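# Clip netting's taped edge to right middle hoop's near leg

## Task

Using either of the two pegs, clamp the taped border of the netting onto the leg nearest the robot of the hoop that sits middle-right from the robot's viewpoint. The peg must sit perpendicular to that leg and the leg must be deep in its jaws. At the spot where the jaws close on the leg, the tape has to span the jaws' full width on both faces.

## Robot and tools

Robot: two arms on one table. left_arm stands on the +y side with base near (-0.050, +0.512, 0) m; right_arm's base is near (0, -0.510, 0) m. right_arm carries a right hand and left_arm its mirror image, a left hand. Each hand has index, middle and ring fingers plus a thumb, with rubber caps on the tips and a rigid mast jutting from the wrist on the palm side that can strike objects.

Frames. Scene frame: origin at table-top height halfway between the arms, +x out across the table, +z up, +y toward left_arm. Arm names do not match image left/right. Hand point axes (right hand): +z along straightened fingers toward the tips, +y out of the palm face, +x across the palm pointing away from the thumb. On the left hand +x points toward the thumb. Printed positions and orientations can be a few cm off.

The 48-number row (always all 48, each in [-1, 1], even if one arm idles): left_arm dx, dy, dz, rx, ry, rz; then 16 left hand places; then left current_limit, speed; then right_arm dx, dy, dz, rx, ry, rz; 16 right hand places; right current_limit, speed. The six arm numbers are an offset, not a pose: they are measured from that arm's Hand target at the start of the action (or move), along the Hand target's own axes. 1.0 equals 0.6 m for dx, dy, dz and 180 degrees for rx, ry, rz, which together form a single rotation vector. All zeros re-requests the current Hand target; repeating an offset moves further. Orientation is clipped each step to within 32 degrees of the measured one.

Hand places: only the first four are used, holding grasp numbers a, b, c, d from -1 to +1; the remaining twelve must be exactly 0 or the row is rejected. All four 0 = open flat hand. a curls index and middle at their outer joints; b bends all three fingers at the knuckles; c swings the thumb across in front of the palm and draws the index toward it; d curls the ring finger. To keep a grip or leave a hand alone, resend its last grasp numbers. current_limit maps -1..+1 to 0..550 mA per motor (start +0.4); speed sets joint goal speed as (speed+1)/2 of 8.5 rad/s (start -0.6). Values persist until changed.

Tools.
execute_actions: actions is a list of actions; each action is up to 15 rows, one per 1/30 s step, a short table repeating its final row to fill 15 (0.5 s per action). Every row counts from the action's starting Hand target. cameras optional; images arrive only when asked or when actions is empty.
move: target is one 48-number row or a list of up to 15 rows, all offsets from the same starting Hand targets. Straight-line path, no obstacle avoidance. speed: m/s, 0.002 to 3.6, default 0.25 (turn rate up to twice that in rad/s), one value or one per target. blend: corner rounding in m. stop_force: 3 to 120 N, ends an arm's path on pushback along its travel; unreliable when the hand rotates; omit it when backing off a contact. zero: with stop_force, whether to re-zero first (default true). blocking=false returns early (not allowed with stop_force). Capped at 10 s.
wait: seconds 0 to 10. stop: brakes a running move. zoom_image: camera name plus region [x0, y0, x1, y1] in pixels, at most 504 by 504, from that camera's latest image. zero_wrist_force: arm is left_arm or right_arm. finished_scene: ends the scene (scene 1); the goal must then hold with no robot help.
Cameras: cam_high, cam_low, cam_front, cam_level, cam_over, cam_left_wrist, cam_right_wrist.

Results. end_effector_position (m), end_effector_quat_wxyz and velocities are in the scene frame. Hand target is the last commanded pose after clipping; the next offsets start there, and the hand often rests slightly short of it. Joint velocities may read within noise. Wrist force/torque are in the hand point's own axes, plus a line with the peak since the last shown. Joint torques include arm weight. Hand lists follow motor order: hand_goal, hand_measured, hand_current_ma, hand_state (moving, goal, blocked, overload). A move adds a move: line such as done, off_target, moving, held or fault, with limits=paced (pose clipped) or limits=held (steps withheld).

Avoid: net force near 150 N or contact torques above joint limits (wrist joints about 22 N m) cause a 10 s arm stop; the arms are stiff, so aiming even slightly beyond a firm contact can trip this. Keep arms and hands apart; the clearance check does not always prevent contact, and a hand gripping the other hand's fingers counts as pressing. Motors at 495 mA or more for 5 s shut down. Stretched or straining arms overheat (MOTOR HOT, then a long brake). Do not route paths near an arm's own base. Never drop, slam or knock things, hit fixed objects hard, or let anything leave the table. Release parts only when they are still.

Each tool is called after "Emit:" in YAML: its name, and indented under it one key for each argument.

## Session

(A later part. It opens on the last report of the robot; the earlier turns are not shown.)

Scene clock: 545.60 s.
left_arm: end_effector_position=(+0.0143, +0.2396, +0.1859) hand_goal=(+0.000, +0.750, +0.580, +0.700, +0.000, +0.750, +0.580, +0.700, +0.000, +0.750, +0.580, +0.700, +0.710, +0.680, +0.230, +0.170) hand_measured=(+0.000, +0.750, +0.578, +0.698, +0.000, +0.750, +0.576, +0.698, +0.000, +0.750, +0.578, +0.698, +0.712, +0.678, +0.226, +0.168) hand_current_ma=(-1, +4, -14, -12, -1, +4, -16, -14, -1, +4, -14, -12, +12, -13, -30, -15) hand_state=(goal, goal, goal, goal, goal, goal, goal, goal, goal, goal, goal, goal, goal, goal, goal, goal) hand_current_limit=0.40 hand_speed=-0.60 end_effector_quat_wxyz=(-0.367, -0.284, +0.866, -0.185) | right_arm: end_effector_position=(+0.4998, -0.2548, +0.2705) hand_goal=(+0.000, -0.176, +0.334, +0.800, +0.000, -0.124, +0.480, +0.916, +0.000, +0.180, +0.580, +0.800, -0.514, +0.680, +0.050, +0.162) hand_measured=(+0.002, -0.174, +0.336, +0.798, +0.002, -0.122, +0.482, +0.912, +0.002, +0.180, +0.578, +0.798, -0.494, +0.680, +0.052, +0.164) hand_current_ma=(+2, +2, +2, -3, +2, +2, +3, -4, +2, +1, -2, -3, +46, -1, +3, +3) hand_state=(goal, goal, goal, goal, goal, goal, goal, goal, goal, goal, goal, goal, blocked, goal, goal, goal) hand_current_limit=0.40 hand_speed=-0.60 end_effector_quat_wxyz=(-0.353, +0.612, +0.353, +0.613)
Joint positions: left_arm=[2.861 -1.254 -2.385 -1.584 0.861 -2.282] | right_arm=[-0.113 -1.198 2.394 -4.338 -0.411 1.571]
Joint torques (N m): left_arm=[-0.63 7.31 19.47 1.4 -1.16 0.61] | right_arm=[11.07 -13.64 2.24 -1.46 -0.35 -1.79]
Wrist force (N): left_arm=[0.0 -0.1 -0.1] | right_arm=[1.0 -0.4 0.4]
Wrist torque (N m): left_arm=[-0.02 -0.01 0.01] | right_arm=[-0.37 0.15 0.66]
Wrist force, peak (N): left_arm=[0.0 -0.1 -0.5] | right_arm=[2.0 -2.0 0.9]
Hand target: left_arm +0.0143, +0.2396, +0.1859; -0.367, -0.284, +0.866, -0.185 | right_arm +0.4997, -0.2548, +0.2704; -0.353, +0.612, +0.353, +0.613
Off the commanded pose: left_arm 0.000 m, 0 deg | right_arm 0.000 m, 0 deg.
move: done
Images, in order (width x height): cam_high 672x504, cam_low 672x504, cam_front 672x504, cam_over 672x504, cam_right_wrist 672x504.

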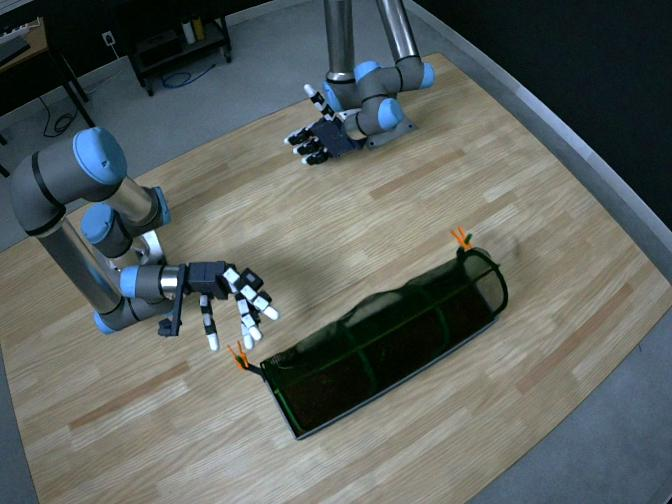

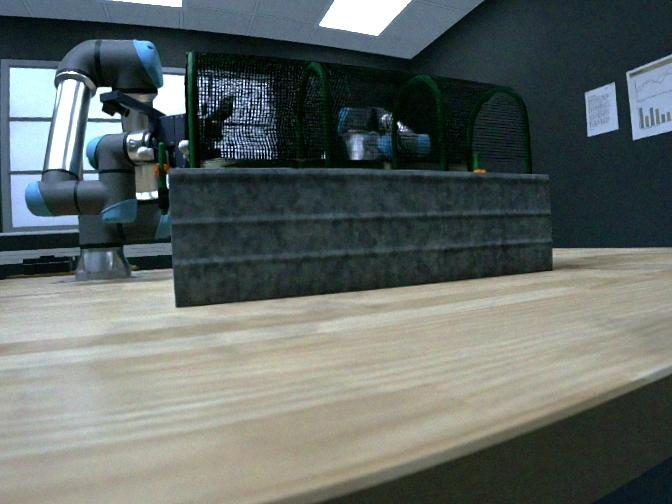

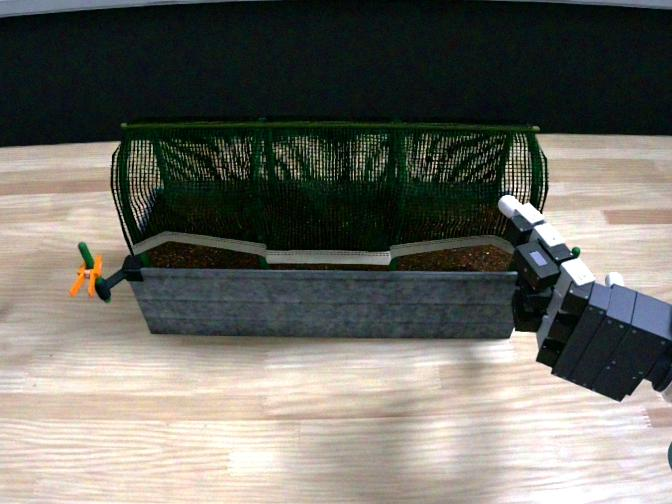

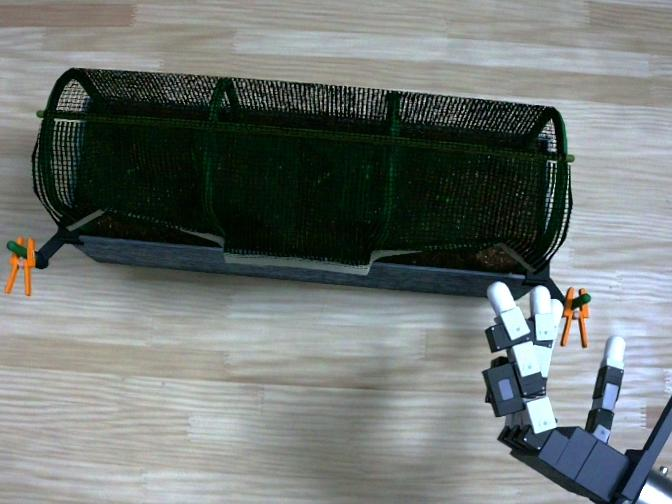

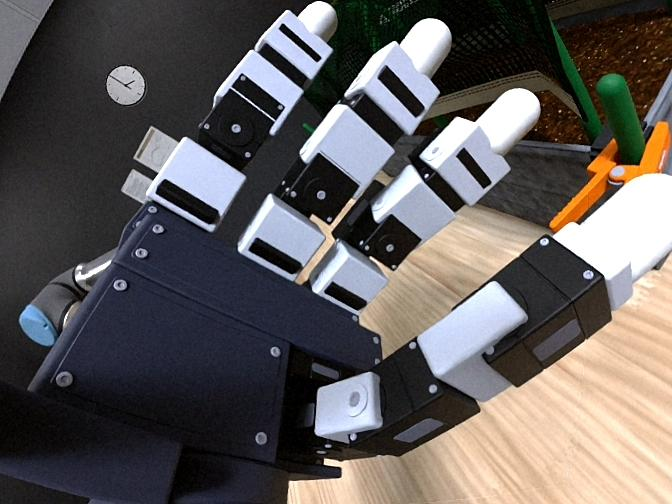

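Emit:
move:
  target: [0,0,0,0,0,0,0,0,0,0,0,0,0,0,0,0,0,0,0,0,0,0,0.4,-0.6,0,0.0099,0.0095,0,0,0,0.6,0.1,0.74,0,0,0,0,0,0,0,0,0,0,0,0,0,0.4,-0.6]
  cameras: ["cam_front","cam_over","cam_low","cam_right_wrist"]

Emit:
zoom_image:
  camera: "cam_over"
  region: [480, 230, 672, 400]

Emit:
zoom_image:
  camera: "cam_low"
  region: [120, 110, 220, 210]

Emit:
zoom_image:
  camera: "cam_right_wrist"
  region: [400, 0, 672, 250]

Scene clock: 644.70 s.
left_arm: end_effector_position=(+0.0143, +0.2396, +0.1859) hand_goal=(+0.000, +0.750, +0.580, +0.700, +0.000, +0.750, +0.580, +0.700, +0.000, +0.750, +0.580, +0.700, +0.710, +0.680, +0.230, +0.170) hand_measured=(+0.000, +0.750, +0.578, +0.698, +0.000, +0.750, +0.576, +0.698, +0.000, +0.750, +0.578, +0.698, +0.712, +0.678, +0.226, +0.168) hand_current_ma=(-1, +4, -14, -12, -1, +4, -16, -14, -1, +4, -14, -12, +12, -13, -30, -15) hand_state=(goal, goal, goal, goal, goal, goal, goal, goal, goal, goal, goal, goal, goal, goal, goal, goal) hand_current_limit=0.40 hand_speed=-0.60 end_effector_quat_wxyz=(-0.367, -0.284, +0.866, -0.185) | right_arm: end_effector_position=(+0.5077, -0.2528, +0.2703) hand_goal=(+0.000, +0.416, -0.336, +0.150, +0.000, +0.426, -0.400, +0.052, +0.000, +0.846, +0.580, +0.660, -0.488, +0.680, +0.046, -0.010) hand_measured=(+0.002, +0.414, -0.334, +0.152, +0.002, +0.424, -0.396, +0.056, +0.002, +0.844, +0.578, +0.662, -0.480, +0.680, +0.048, -0.008) hand_current_ma=(+2, -4, +3, +3, +2, -4, +4, +4, +2, -4, -2, +3, +13, -1, +3, +4) hand_state=(goal, goal, goal, goal, goal, goal, goal, goal, goal, goal, goal, goal, goal, goal, goal, goal) hand_current_limit=0.40 hand_speed=-0.60 end_effector_quat_wxyz=(-0.353, +0.612, +0.353, +0.613)
Joint positions: left_arm=[2.861 -1.254 -2.385 -1.584 0.861 -2.282] | right_arm=[-0.104 -1.186 2.37 -4.326 -0.42 1.571]
Joint torques (N m): left_arm=[0.02 7.26 18.58 1.16 -0.93 0.69] | right_arm=[-2.95 -33.33 2.24 -2.24 1.05 -1.86]
Wrist force (N): left_arm=[-0.4 0.0 -0.2] | right_arm=[1.3 -0.3 0.4]
Wrist torque (N m): left_arm=[0.01 0.04 -0.03] | right_arm=[-0.38 0.08 0.60]
Wrist force, peak (N): left_arm=[-0.2 0.0 -0.7] | right_arm=[1.0 -0.7 1.2]
Hand target: left_arm +0.0143, +0.2396, +0.1859; -0.367, -0.284, +0.866, -0.185 | right_arm +0.5077, -0.2528, +0.2704; -0.353, +0.612, +0.353, +0.613
Off the commanded pose: left_arm 0.000 m, 0 deg | right_arm 0.000 m, 0 deg.
move: done
Images, in order (width x height): cam_low 672x504, cam_front 672x504, cam_over 672x504, cam_right_wrist 672x504.

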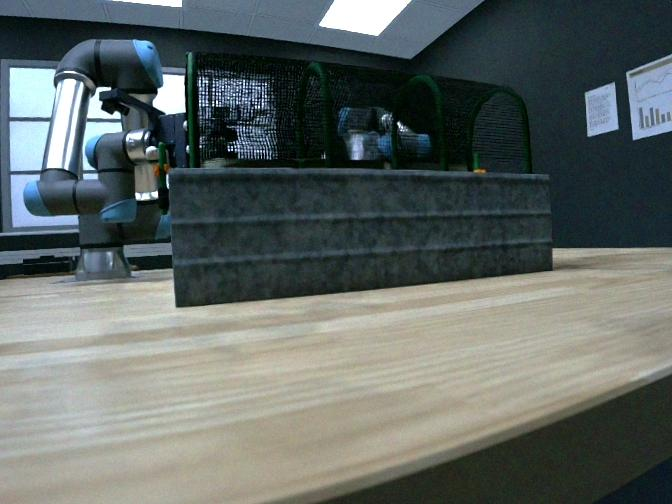

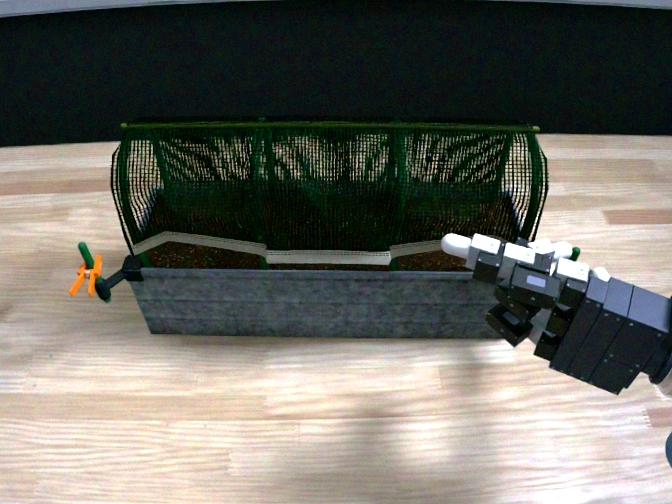

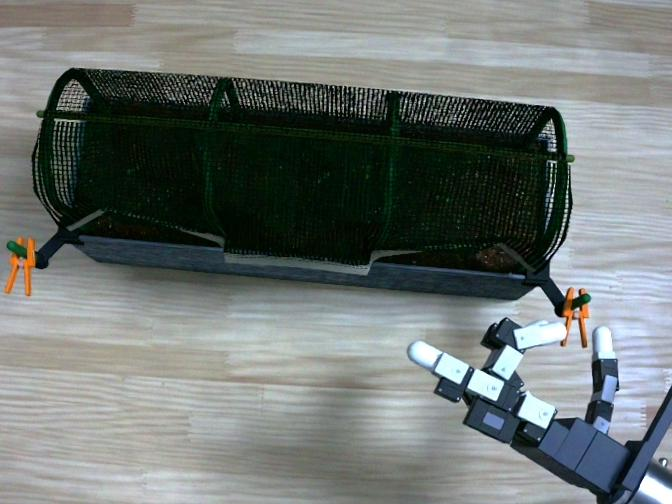

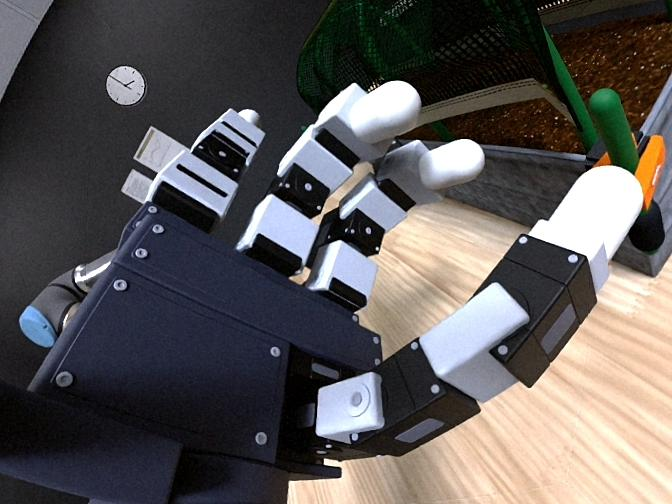

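Scaled by 2.625 from the camera's 672x504 image, which has a finer 960x720 frame.

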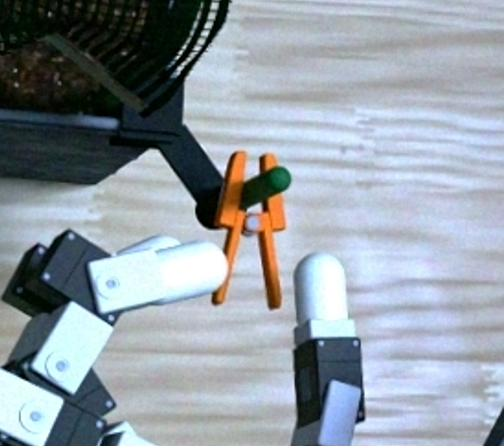

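Scaled by 5.040 from the camera's 672x504 image, which has a finer 960x720 frame.

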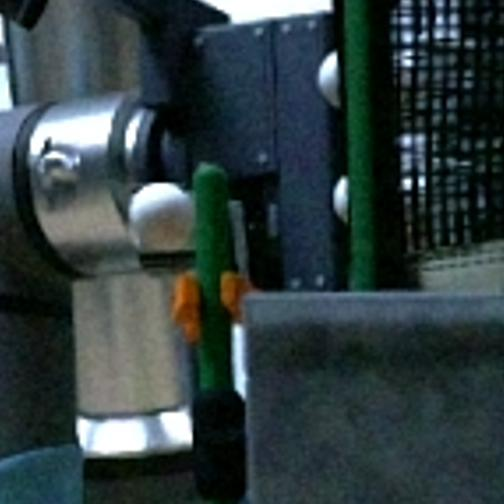

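Scaled by 1.853 from the camera's 672x504 image, which has a finer 960x720 frame.

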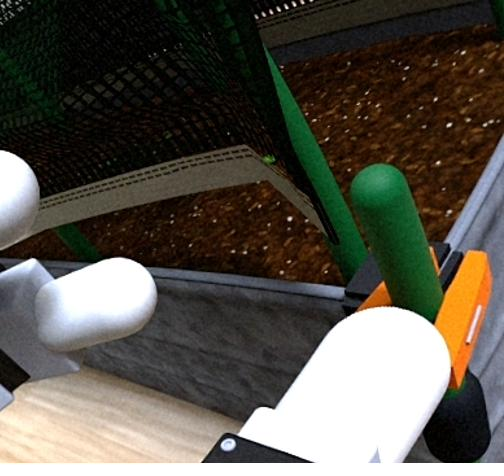

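Emit:
move:
  target: [0,0,0,0,0,0,0,0,0,0,0,0,0,0,0,0,0,0,0,0,0,0,0.4,-0.6,-0.03,0.0112,-0.0128,0,0,0,0.6,0.1,0.74,0,0,0,0,0,0,0,0,0,0,0,0,0,0.4,-0.6]
  speed: 0.1
  cameras: ["cam_over","cam_low","cam_right_wrist"]

Emit:
zoom_image:
  camera: "cam_over"
  region: [480, 230, 672, 400]

Emit:
zoom_image:
  camera: "cam_low"
  region: [120, 110, 220, 210]

Emit:
zoom_image:
  camera: "cam_right_wrist"
  region: [400, 0, 672, 250]

Scene clock: 679.30 s.
left_arm: end_effector_position=(+0.0143, +0.2396, +0.1859) hand_goal=(+0.000, +0.750, +0.580, +0.700, +0.000, +0.750, +0.580, +0.700, +0.000, +0.750, +0.580, +0.700, +0.710, +0.680, +0.230, +0.170) hand_measured=(+0.000, +0.750, +0.578, +0.698, +0.000, +0.750, +0.576, +0.698, +0.000, +0.750, +0.578, +0.698, +0.712, +0.678, +0.226, +0.168) hand_current_ma=(-1, +4, -14, -12, -1, +4, -16, -14, -1, +4, -14, -12, +12, -13, -30, -15) hand_state=(goal, goal, goal, goal, goal, goal, goal, goal, goal, goal, goal, goal, goal, goal, goal, goal) hand_current_limit=0.40 hand_speed=-0.60 end_effector_quat_wxyz=(-0.367, -0.284, +0.866, -0.185) | right_arm: end_effector_position=(+0.5097, -0.2629, +0.2522) hand_goal=(+0.000, +0.416, -0.336, +0.150, +0.000, +0.426, -0.400, +0.052, +0.000, +0.846, +0.580, +0.660, -0.488, +0.680, +0.046, -0.010) hand_measured=(+0.002, +0.414, -0.334, +0.152, +0.002, +0.424, -0.398, +0.056, +0.002, +0.844, +0.578, +0.662, -0.480, +0.680, +0.048, -0.008) hand_current_ma=(+2, -2, +3, +3, +2, -2, +3, +4, +2, -2, -2, +3, +13, -1, +3, +4) hand_state=(goal, goal, goal, goal, goal, goal, goal, goal, goal, goal, goal, goal, goal, goal, goal, goal) hand_current_limit=0.40 hand_speed=-0.60 end_effector_quat_wxyz=(-0.353, +0.612, +0.353, +0.613) end_effector_velocity=(+0.000, +0.001, +0.001) end_effector_angular_velocity=(+0.000, +0.002, +0.000)
Joint positions: left_arm=[2.861 -1.254 -2.385 -1.584 0.861 -2.282] | right_arm=[-0.136 -1.13 2.377 -4.389 -0.389 1.571]
Joint velocities: left_arm=[within noise] | right_arm=[0.003 -0.005 -0.001 0.007 -0.003 0]
Joint torques (N m): left_arm=[0.45 6.52 19.07 1.25 -1.17 0.77] | right_arm=[9.73 -36.48 -12.22 0.28 -0.61 1.19]
Wrist force (N): left_arm=[0.0 0.0 0.0] | right_arm=[1.1 -0.5 0.9]
Wrist torque (N m): left_arm=[-0.01 0.00 0.00] | right_arm=[-0.44 0.10 0.46]
Wrist force, peak (N): left_arm=[-0.1 -0.1 -0.5] | right_arm=[1.0 -1.2 1.8]
Hand target: left_arm +0.0143, +0.2396, +0.1859; -0.367, -0.284, +0.866, -0.185 | right_arm +0.5097, -0.2628, +0.2524; -0.353, +0.612, +0.353, +0.613
Off the commanded pose: left_arm 0.000 m, 0 deg | right_arm 0.000 m, 0 deg.
move: done
Images, in order (width x height): cam_low 672x504, cam_over 672x504, cam_right_wrist 672x504.

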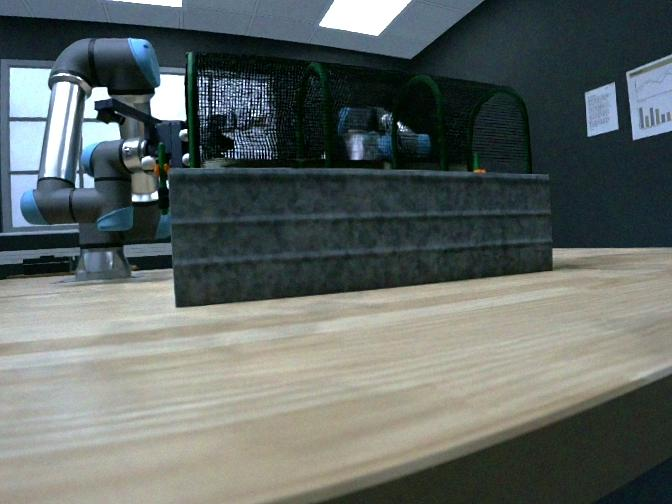

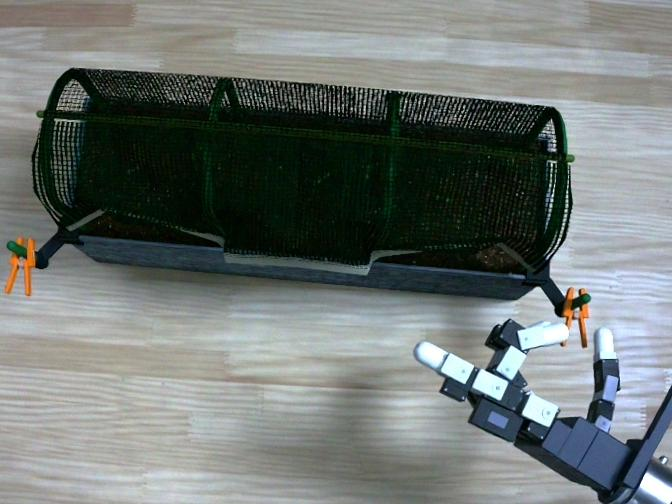

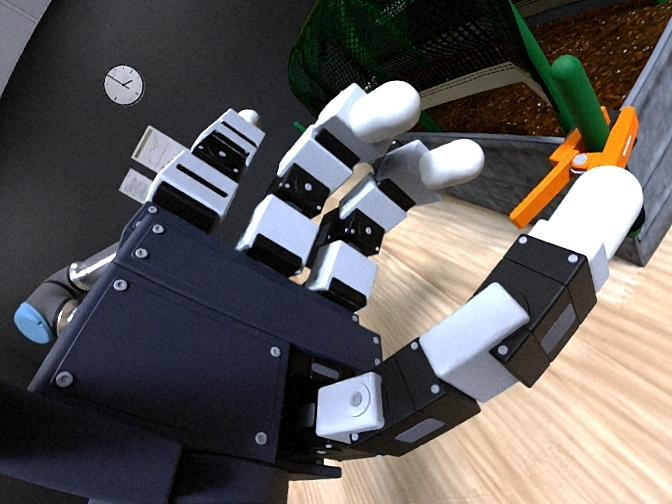

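Scaled by 2.625 from the camera's 672x504 image, which has a finer 960x720 frame.

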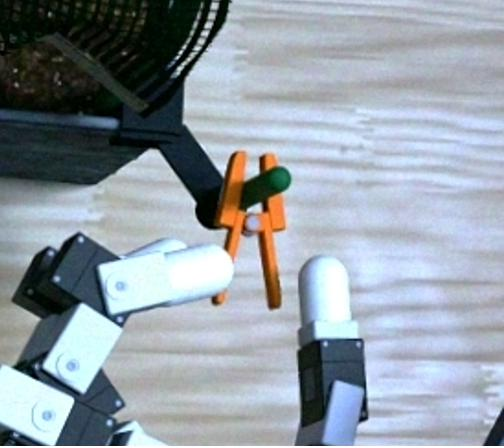

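Scaled by 5.040 from the camera's 672x504 image, which has a finer 960x720 frame.

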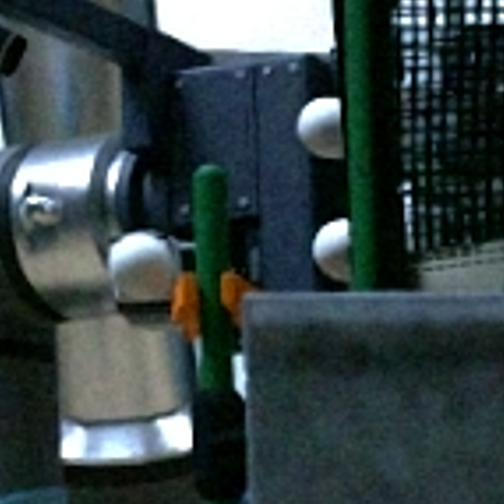

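Scaled by 1.853 from the camera's 672x504 image, which has a finer 960x720 frame.

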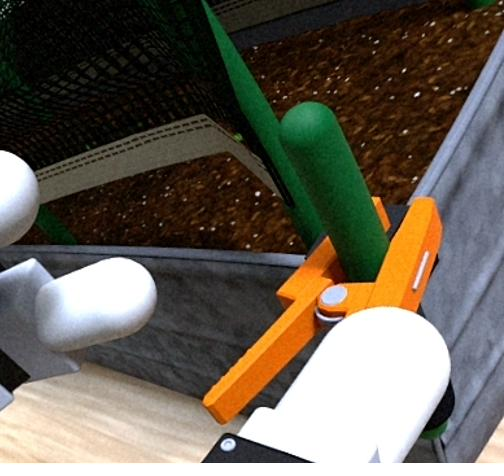

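Emit:
move:
  target: [0,0,0,0,0,0,0,0,0,0,0,0,0,0,0,0,0,0,0,0,0,0,0.4,-0.6,-0.03,0.0087,-0.0084,0,0,0,0.6,0.1,0.74,0,0,0,0,0,0,0,0,0,0,0,0,0,0.4,-0.6]
  speed: 0.08
  stop_force: 8
  cameras: ["cam_over","cam_low","cam_right_wrist"]

Emit:
zoom_image:
  camera: "cam_over"
  region: [480, 230, 672, 400]

Emit:
zoom_image:
  camera: "cam_low"
  region: [120, 110, 220, 210]

Emit:
zoom_image:
  camera: "cam_right_wrist"
  region: [400, 0, 672, 250]

Scene clock: 696.50 s.
left_arm: end_effector_position=(+0.0143, +0.2396, +0.1859) hand_goal=(+0.000, +0.750, +0.580, +0.700, +0.000, +0.750, +0.580, +0.700, +0.000, +0.750, +0.580, +0.700, +0.710, +0.680, +0.230, +0.170) hand_measured=(+0.000, +0.750, +0.578, +0.698, +0.000, +0.750, +0.576, +0.698, +0.000, +0.750, +0.578, +0.698, +0.712, +0.678, +0.226, +0.168) hand_current_ma=(-1, +4, -14, -12, -1, +4, -16, -14, -1, +4, -14, -12, +12, -13, -30, -15) hand_state=(goal, goal, goal, goal, goal, goal, goal, goal, goal, goal, goal, goal, goal, goal, goal, goal) hand_current_limit=0.40 hand_speed=-0.60 end_effector_quat_wxyz=(-0.367, -0.284, +0.866, -0.185) | right_arm: end_effector_position=(+0.5117, -0.2698, +0.2344) hand_goal=(+0.000, +0.416, -0.336, +0.150, +0.000, +0.426, -0.400, +0.052, +0.000, +0.846, +0.580, +0.660, -0.488, +0.680, +0.046, -0.010) hand_measured=(+0.002, +0.414, -0.334, +0.152, +0.002, +0.424, -0.398, +0.056, +0.002, +0.844, +0.578, +0.662, -0.480, +0.680, +0.048, -0.008) hand_current_ma=(+2, -2, +3, +3, +2, -2, +3, +4, +2, -2, -2, +3, +13, -1, +2, +4) hand_state=(goal, goal, goal, goal, goal, goal, goal, goal, goal, goal, goal, goal, goal, goal, goal, goal) hand_current_limit=0.40 hand_speed=-0.60 end_effector_quat_wxyz=(-0.353, +0.612, +0.353, +0.613)
Joint positions: left_arm=[2.861 -1.254 -2.385 -1.584 0.861 -2.282] | right_arm=[-0.157 -1.072 2.377 -4.447 -0.367 1.571]
Joint torques (N m): left_arm=[-0.53 6.63 17.12 1.29 -1.23 0.85] | right_arm=[10.56 -37.86 -13.55 0.17 -0.84 -1.81]
Wrist force (N): left_arm=[0.0 -0.1 -0.1] | right_arm=[1.2 -0.3 0.9]
Wrist torque (N m): left_arm=[0.00 -0.01 0.00] | right_arm=[-0.42 0.07 0.47]
Wrist force, peak (N): left_arm=[-0.2 0.4 -0.5] | right_arm=[1.7 -1.1 1.0]
Hand target: left_arm +0.0143, +0.2396, +0.1859; -0.367, -0.284, +0.866, -0.185 | right_arm +0.5117, -0.2698, +0.2344; -0.353, +0.612, +0.353, +0.613
Off the commanded pose: left_arm 0.000 m, 0 deg | right_arm 0.000 m, 0 deg.
move: done
Images, in order (width x height): cam_low 672x504, cam_over 672x504, cam_right_wrist 672x504.

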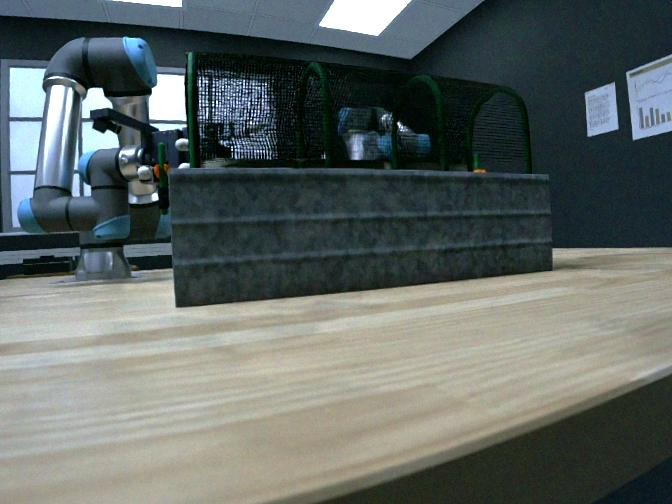

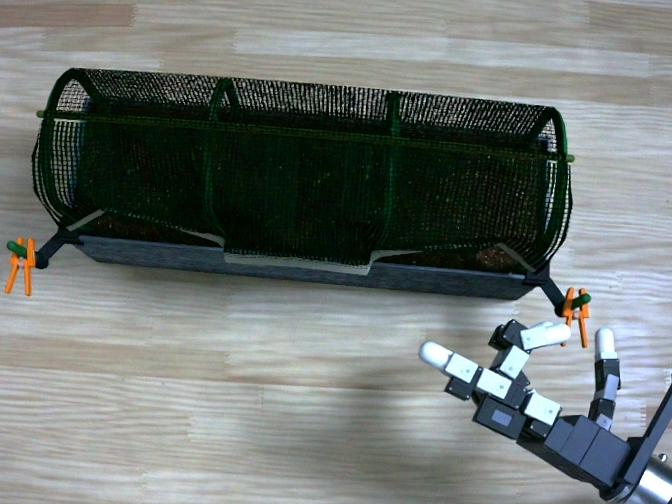

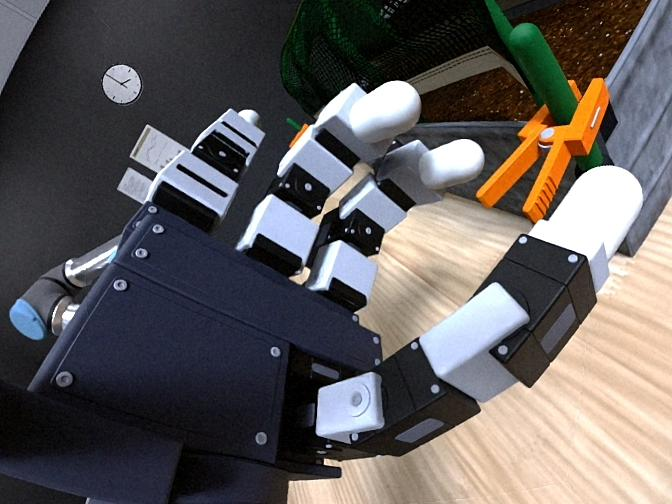

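Scaled by 2.625 from the camera's 672x504 image, which has a finer 960x720 frame.

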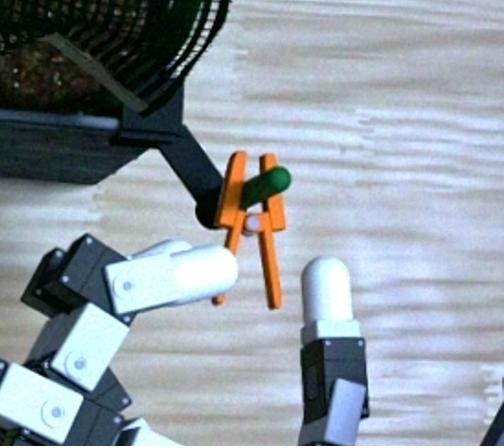

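Scaled by 5.040 from the camera's 672x504 image, which has a finer 960x720 frame.

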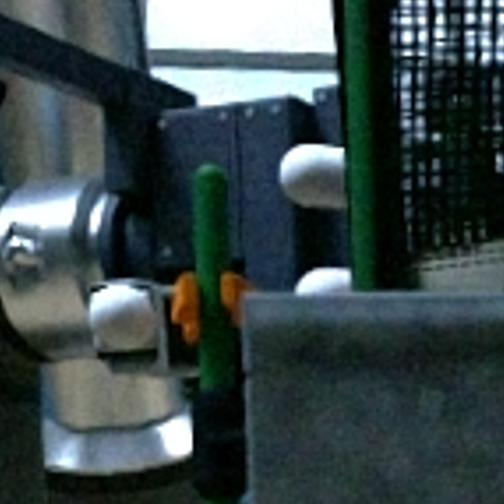

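Scaled by 1.853 from the camera's 672x504 image, which has a finer 960x720 frame.

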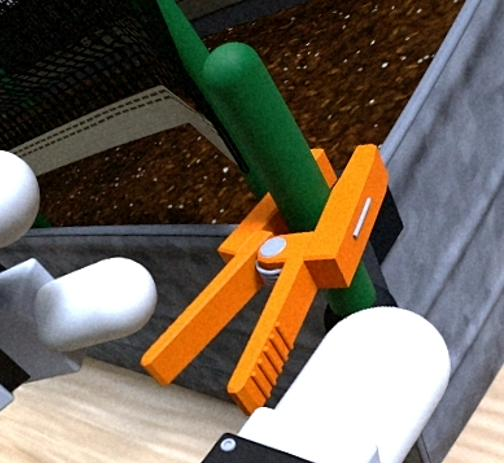

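Emit:
move:
  target: [0,0,0,0,0,0,0,0,0,0,0,0,0,0,0,0,0,0,0,0,0,0,0.4,-0.6,0,-0.0075,0.013,0,0,0,0.6,0.1,0.74,0,0,0,0,0,0,0,0,0,0,0,0,0,0.4,-0.6]
  speed: 0.05
  cameras: []

Emit:
move:
  target: [0,0,0,0,0,0,0,0,0,0,0,0,0,0,0,0,0,0,0,0,0,0,0.4,-0.6,0,0,0,0,0,0,0.6,0.22,0.74,0,0,0,0,0,0,0,0,0,0,0,0,0,0.4,-0.8]
  cameras: ["cam_over","cam_low","cam_right_wrist"]

Emit:
zoom_image:
  camera: "cam_over"
  region: [480, 230, 672, 400]

Emit:
zoom_image:
  camera: "cam_right_wrist"
  region: [400, 0, 672, 250]

Scene clock: 719.90 s.
left_arm: end_effector_position=(+0.0143, +0.2396, +0.1859) hand_goal=(+0.000, +0.750, +0.580, +0.700, +0.000, +0.750, +0.580, +0.700, +0.000, +0.750, +0.580, +0.700, +0.710, +0.680, +0.230, +0.170) hand_measured=(+0.000, +0.750, +0.578, +0.698, +0.000, +0.750, +0.576, +0.698, +0.000, +0.750, +0.578, +0.698, +0.712, +0.678, +0.226, +0.168) hand_current_ma=(-1, +4, -14, -12, -1, +4, -16, -14, -1, +4, -14, -12, +12, -13, -30, -15) hand_state=(goal, goal, goal, goal, goal, goal, goal, goal, goal, goal, goal, goal, goal, goal, goal, goal) hand_current_limit=0.40 hand_speed=-0.60 end_effector_quat_wxyz=(-0.367, -0.284, +0.866, -0.185) | right_arm: end_effector_position=(+0.5117, -0.2607, +0.2344) hand_goal=(+0.000, +0.416, -0.336, +0.150, +0.000, +0.426, -0.400, +0.052, +0.000, +0.846, +0.580, +0.660, -0.488, +0.680, +0.046, -0.010) hand_measured=(+0.002, +0.414, -0.334, +0.152, +0.002, +0.424, -0.398, +0.056, +0.002, +0.844, +0.578, +0.662, -0.480, +0.680, +0.048, -0.008) hand_current_ma=(+2, -1, +3, +3, +2, -2, +3, +4, +2, -2, -2, +3, +13, -1, +2, +4) hand_state=(goal, goal, goal, goal, goal, goal, goal, goal, goal, goal, goal, goal, goal, goal, goal, goal) hand_current_limit=0.40 hand_speed=-0.60 end_effector_quat_wxyz=(-0.353, +0.612, +0.353, +0.613)
Joint positions: left_arm=[2.861 -1.254 -2.385 -1.584 0.861 -2.282] | right_arm=[-0.128 -1.07 2.37 -4.443 -0.396 1.571]
Joint torques (N m): left_arm=[-0.96 8.22 19.17 1.47 -1.56 0.82] | right_arm=[-7.87 -18.61 -4.73 -0.81 1.1 -1.77]
Wrist force (N): left_arm=[-0.2 0.1 -0.2] | right_arm=[1.0 -0.4 0.8]
Wrist torque (N m): left_arm=[0.03 0.03 -0.02] | right_arm=[-0.41 0.10 0.47]
Wrist force, peak (N): left_arm=[-0.4 0.1 -0.3] | right_arm=[1.3 -0.3 1.0]
Hand target: left_arm +0.0143, +0.2396, +0.1859; -0.367, -0.284, +0.866, -0.185 | right_arm +0.5117, -0.2608, +0.2344; -0.353, +0.612, +0.353, +0.613
Off the commanded pose: left_arm 0.000 m, 0 deg | right_arm 0.000 m, 0 deg.
move: done
No camera images: "cameras" was empty.

Scene clock: 720.47 s.
left_arm: end_effector_position=(+0.0143, +0.2396, +0.1859) hand_goal=(+0.000, +0.750, +0.580, +0.700, +0.000, +0.750, +0.580, +0.700, +0.000, +0.750, +0.580, +0.700, +0.710, +0.680, +0.230, +0.170) hand_measured=(+0.000, +0.750, +0.578, +0.698, +0.000, +0.750, +0.576, +0.698, +0.000, +0.750, +0.578, +0.698, +0.712, +0.678, +0.226, +0.168) hand_current_ma=(-1, +4, -14, -12, -1, +4, -16, -14, -1, +4, -14, -12, +12, -13, -30, -15) hand_state=(goal, goal, goal, goal, goal, goal, goal, goal, goal, goal, goal, goal, goal, goal, goal, goal) hand_current_limit=0.40 hand_speed=-0.60 end_effector_quat_wxyz=(-0.367, -0.284, +0.866, -0.185) | right_arm: end_effector_position=(+0.5117, -0.2608, +0.2344) hand_goal=(+0.000, +0.254, -0.300, +0.174, +0.000, +0.216, -0.424, +0.052, +0.000, +0.666, +0.580, +0.684, -0.488, +0.680, +0.046, +0.014) hand_measured=(+0.002, +0.256, -0.302, +0.172, +0.002, +0.218, -0.422, +0.056, +0.002, +0.668, +0.578, +0.682, -0.480, +0.680, +0.048, +0.012) hand_current_ma=(+2, +3, -3, -3, +2, +3, +3, +4, +2, +3, -2, -3, +13, -1, +2, -3) hand_state=(goal, goal, goal, goal, goal, goal, goal, goal, goal, goal, goal, goal, goal, goal, goal, goal) hand_current_limit=0.40 hand_speed=-0.80 end_effector_quat_wxyz=(-0.353, +0.612, +0.353, +0.613)
Joint positions: left_arm=[2.861 -1.254 -2.385 -1.584 0.861 -2.282] | right_arm=[-0.128 -1.07 2.37 -4.443 -0.396 1.571]
Joint torques (N m): left_arm=[-1.15 8.56 17.13 1.39 -1.33 0.85] | right_arm=[-9.42 -23.59 3.68 -1.47 0.89 -1.74]
Wrist force (N): left_arm=[-0.2 0.2 0.0] | right_arm=[1.0 -0.4 0.7]
Wrist torque (N m): left_arm=[0.01 0.03 -0.01] | right_arm=[-0.40 0.12 0.50]
Wrist force, peak (N): left_arm=[-0.3 -0.2 -0.4] | right_arm=[1.1 -0.4 0.9]
Hand target: left_arm +0.0143, +0.2396, +0.1859; -0.367, -0.284, +0.866, -0.185 | right_arm +0.5117, -0.2608, +0.2344; -0.353, +0.612, +0.353, +0.613
Off the commanded pose: left_arm 0.000 m, 0 deg | right_arm 0.000 m, 0 deg.
move: done
Images, in order (width x height): cam_low 672x504, cam_over 672x504, cam_right_wrist 672x504.

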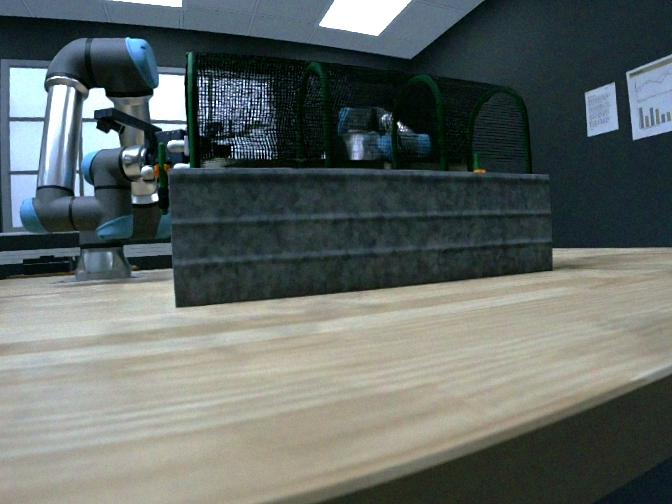

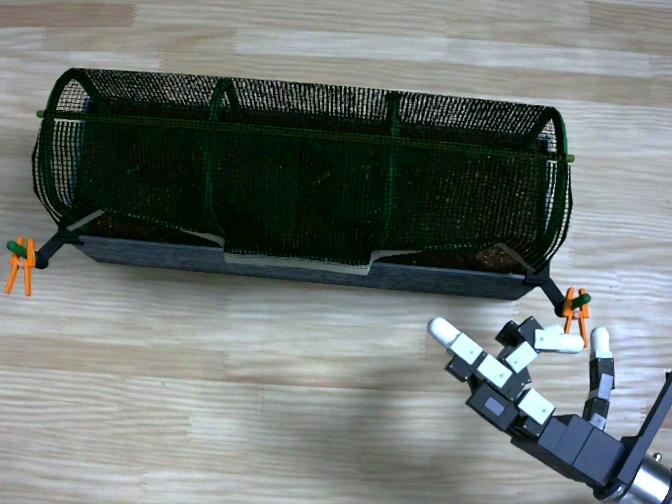

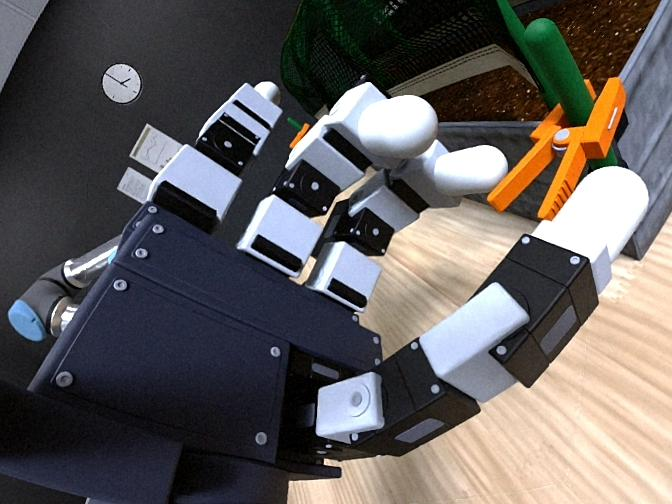

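Scaled by 2.625 from the camera's 672x504 image, which has a finer 960x720 frame.

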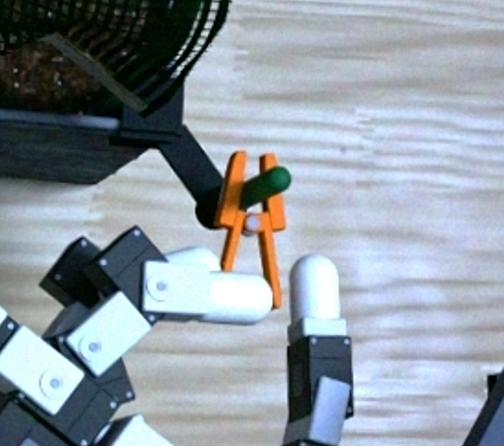

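Scaled by 1.853 from the camera's 672x504 image, which has a finer 960x720 frame.

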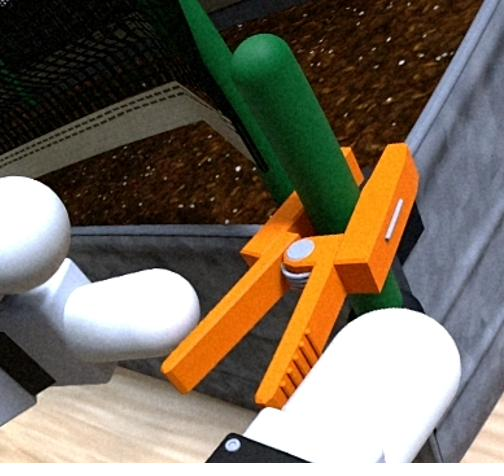

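Emit:
move:
  target: [0,0,0,0,0,0,0,0,0,0,0,0,0,0,0,0,0,0,0,0,0,0,0.4,-0.6,0,0.0058,0.0033,0,0,0,0.6,0.18,0.74,0,0,0,0,0,0,0,0,0,0,0,0,0,0.4,-0.8]
  speed: 0.05
  cameras: []

Emit:
move:
  target: [0,0,0,0,0,0,0,0,0,0,0,0,0,0,0,0,0,0,0,0,0,0,0.4,-0.6,0,0,0,0,0,0,0.7,0.22,0.745,0,0,0,0,0,0,0,0,0,0,0,0,0,0.4,-0.8]
  cameras: ["cam_over","cam_low","cam_right_wrist"]

Emit:
zoom_image:
  camera: "cam_over"
  region: [480, 230, 672, 400]

Emit:
zoom_image:
  camera: "cam_right_wrist"
  region: [400, 0, 672, 250]

Scene clock: 755.77 s.
left_arm: end_effector_position=(+0.0143, +0.2396, +0.1859) hand_goal=(+0.000, +0.750, +0.580, +0.700, +0.000, +0.750, +0.580, +0.700, +0.000, +0.750, +0.580, +0.700, +0.710, +0.680, +0.230, +0.170) hand_measured=(+0.000, +0.750, +0.578, +0.698, +0.000, +0.750, +0.576, +0.698, +0.000, +0.750, +0.578, +0.698, +0.712, +0.678, +0.226, +0.168) hand_current_ma=(-1, +4, -14, -12, -1, +4, -16, -14, -1, +4, -14, -12, +12, -13, -30, -15) hand_state=(goal, goal, goal, goal, goal, goal, goal, goal, goal, goal, goal, goal, goal, goal, goal, goal) hand_current_limit=0.40 hand_speed=-0.60 end_effector_quat_wxyz=(-0.367, -0.284, +0.866, -0.185) | right_arm: end_effector_position=(+0.5158, -0.2608, +0.2344) hand_goal=(+0.000, +0.308, -0.312, +0.166, +0.000, +0.286, -0.416, +0.052, +0.000, +0.726, +0.580, +0.676, -0.488, +0.680, +0.046, +0.006) hand_measured=(+0.002, +0.306, -0.310, +0.168, +0.002, +0.284, -0.418, +0.056, +0.002, +0.722, +0.578, +0.678, -0.480, +0.680, +0.048, +0.008) hand_current_ma=(+2, -3, +3, +3, +2, -4, -3, +4, +2, -4, -2, +2, +13, -1, +2, +4) hand_state=(goal, goal, goal, goal, goal, goal, goal, goal, goal, goal, goal, goal, goal, goal, goal, goal) hand_current_limit=0.40 hand_speed=-0.80 end_effector_quat_wxyz=(-0.353, +0.612, +0.353, +0.613)
Joint positions: left_arm=[2.861 -1.254 -2.385 -1.584 0.861 -2.282] | right_arm=[-0.127 -1.066 2.359 -4.435 -0.398 1.571]
Joint torques (N m): left_arm=[-0.36 6.58 19.49 1.32 -1.16 0.97] | right_arm=[11.7 -22.11 -0.55 -1.11 -0.69 -0.59]
Wrist force (N): left_arm=[0.0 -0.1 -0.1] | right_arm=[1.2 -0.3 0.9]
Wrist torque (N m): left_arm=[-0.02 0.00 0.00] | right_arm=[-0.42 0.09 0.49]
Wrist force, peak (N): left_arm=[-0.1 0.1 -0.5] | right_arm=[1.3 -0.4 1.0]
Hand target: left_arm +0.0143, +0.2396, +0.1859; -0.367, -0.284, +0.866, -0.185 | right_arm +0.5157, -0.2608, +0.2344; -0.353, +0.612, +0.353, +0.613
Off the commanded pose: left_arm 0.000 m, 0 deg | right_arm 0.000 m, 0 deg.
move: done
No camera images: "cameras" was empty.

Scene clock: 756.27 s.
left_arm: end_effector_position=(+0.0143, +0.2396, +0.1859) hand_goal=(+0.000, +0.750, +0.580, +0.700, +0.000, +0.750, +0.580, +0.700, +0.000, +0.750, +0.580, +0.700, +0.710, +0.680, +0.230, +0.170) hand_measured=(+0.000, +0.750, +0.578, +0.698, +0.000, +0.750, +0.576, +0.698, +0.000, +0.750, +0.578, +0.698, +0.712, +0.678, +0.226, +0.168) hand_current_ma=(-1, +4, -14, -12, -1, +4, -16, -14, -1, +4, -14, -12, +12, -13, -30, -15) hand_state=(goal, goal, goal, goal, goal, goal, goal, goal, goal, goal, goal, goal, goal, goal, goal, goal) hand_current_limit=0.40 hand_speed=-0.60 end_effector_quat_wxyz=(-0.367, -0.284, +0.866, -0.185) | right_arm: end_effector_position=(+0.5157, -0.2608, +0.2344) hand_goal=(+0.000, +0.262, -0.394, +0.080, +0.000, +0.190, -0.584, -0.092, +0.000, +0.676, +0.580, +0.674, -0.486, +0.680, +0.044, -0.002) hand_measured=(+0.002, +0.272, -0.376, +0.092, +0.002, +0.192, -0.580, -0.088, +0.002, +0.678, +0.578, +0.676, -0.480, +0.680, +0.046, +0.000) hand_current_ma=(+2, +16, +38, +23, +2, +3, +4, +4, +2, +3, -2, +3, +11, -1, +3, +4) hand_state=(goal, goal, goal, goal, goal, goal, goal, goal, goal, goal, goal, goal, goal, goal, goal, goal) hand_current_limit=0.40 hand_speed=-0.80 end_effector_quat_wxyz=(-0.353, +0.612, +0.353, +0.613)
Joint positions: left_arm=[2.861 -1.254 -2.385 -1.584 0.861 -2.282] | right_arm=[-0.127 -1.066 2.359 -4.435 -0.398 1.571]
Joint torques (N m): left_arm=[-1.2 7.61 17.93 1.48 -1.45 1.01] | right_arm=[11.88 -27.94 3.54 -1.96 0.13 -0.32]
Wrist force (N): left_arm=[0.0 0.0 0.0] | right_arm=[1.2 0.0 1.5]
Wrist torque (N m): left_arm=[-0.01 0.00 0.00] | right_arm=[-0.37 0.14 0.48]
Wrist force, peak (N): left_arm=[0.3 0.1 -0.4] | right_arm=[1.4 -0.2 1.7]
Hand target: left_arm +0.0143, +0.2396, +0.1859; -0.367, -0.284, +0.866, -0.185 | right_arm +0.5157, -0.2608, +0.2344; -0.353, +0.612, +0.353, +0.613
Off the commanded pose: left_arm 0.000 m, 0 deg | right_arm 0.000 m, 0 deg.
move: done
Images, in order (width x height): cam_low 672x504, cam_over 672x504, cam_right_wrist 672x504.

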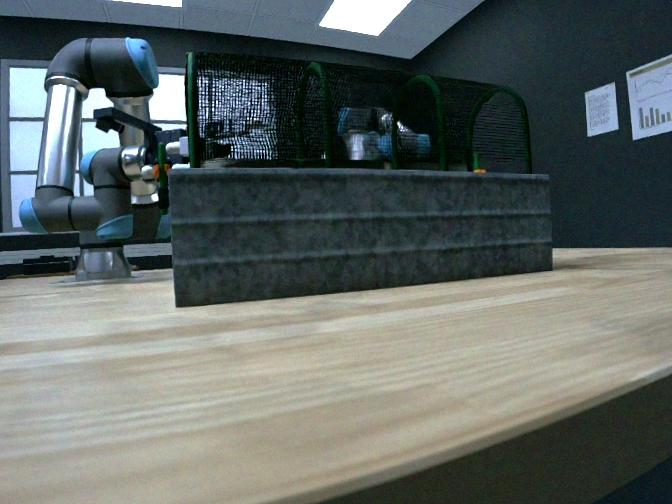

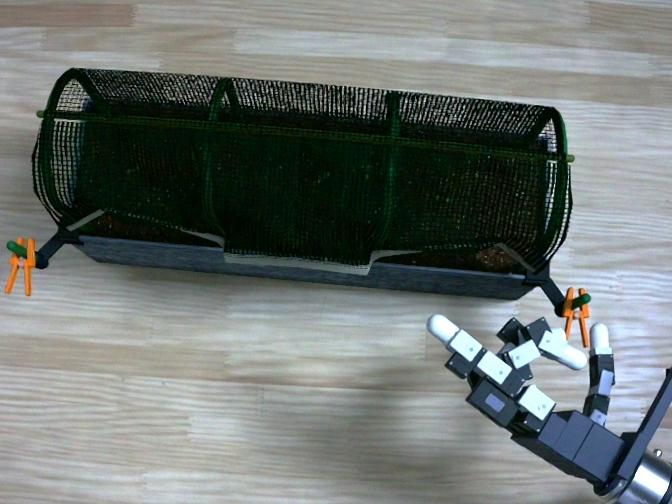

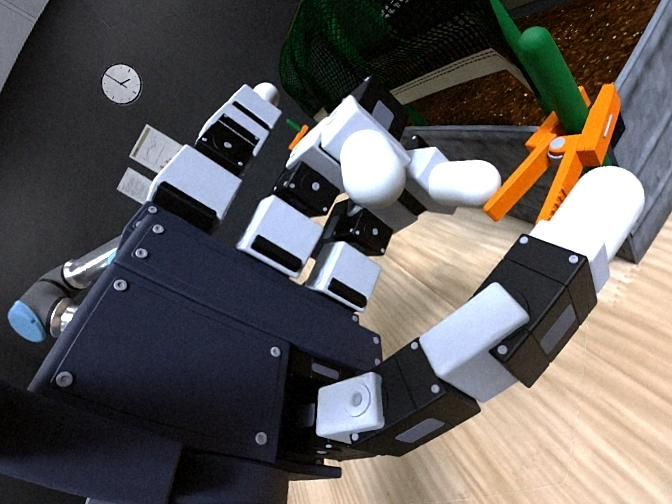

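Scaled by 2.625 from the camera's 672x504 image, which has a finer 960x720 frame.

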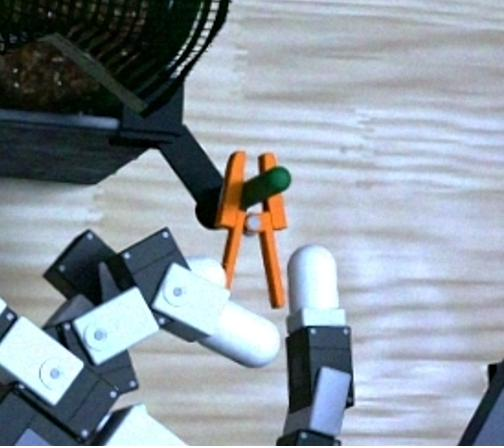

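Scaled by 1.853 from the camera's 672x504 image, which has a finer 960x720 frame.

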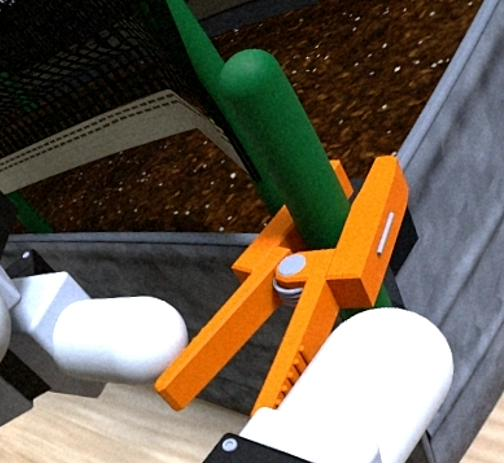

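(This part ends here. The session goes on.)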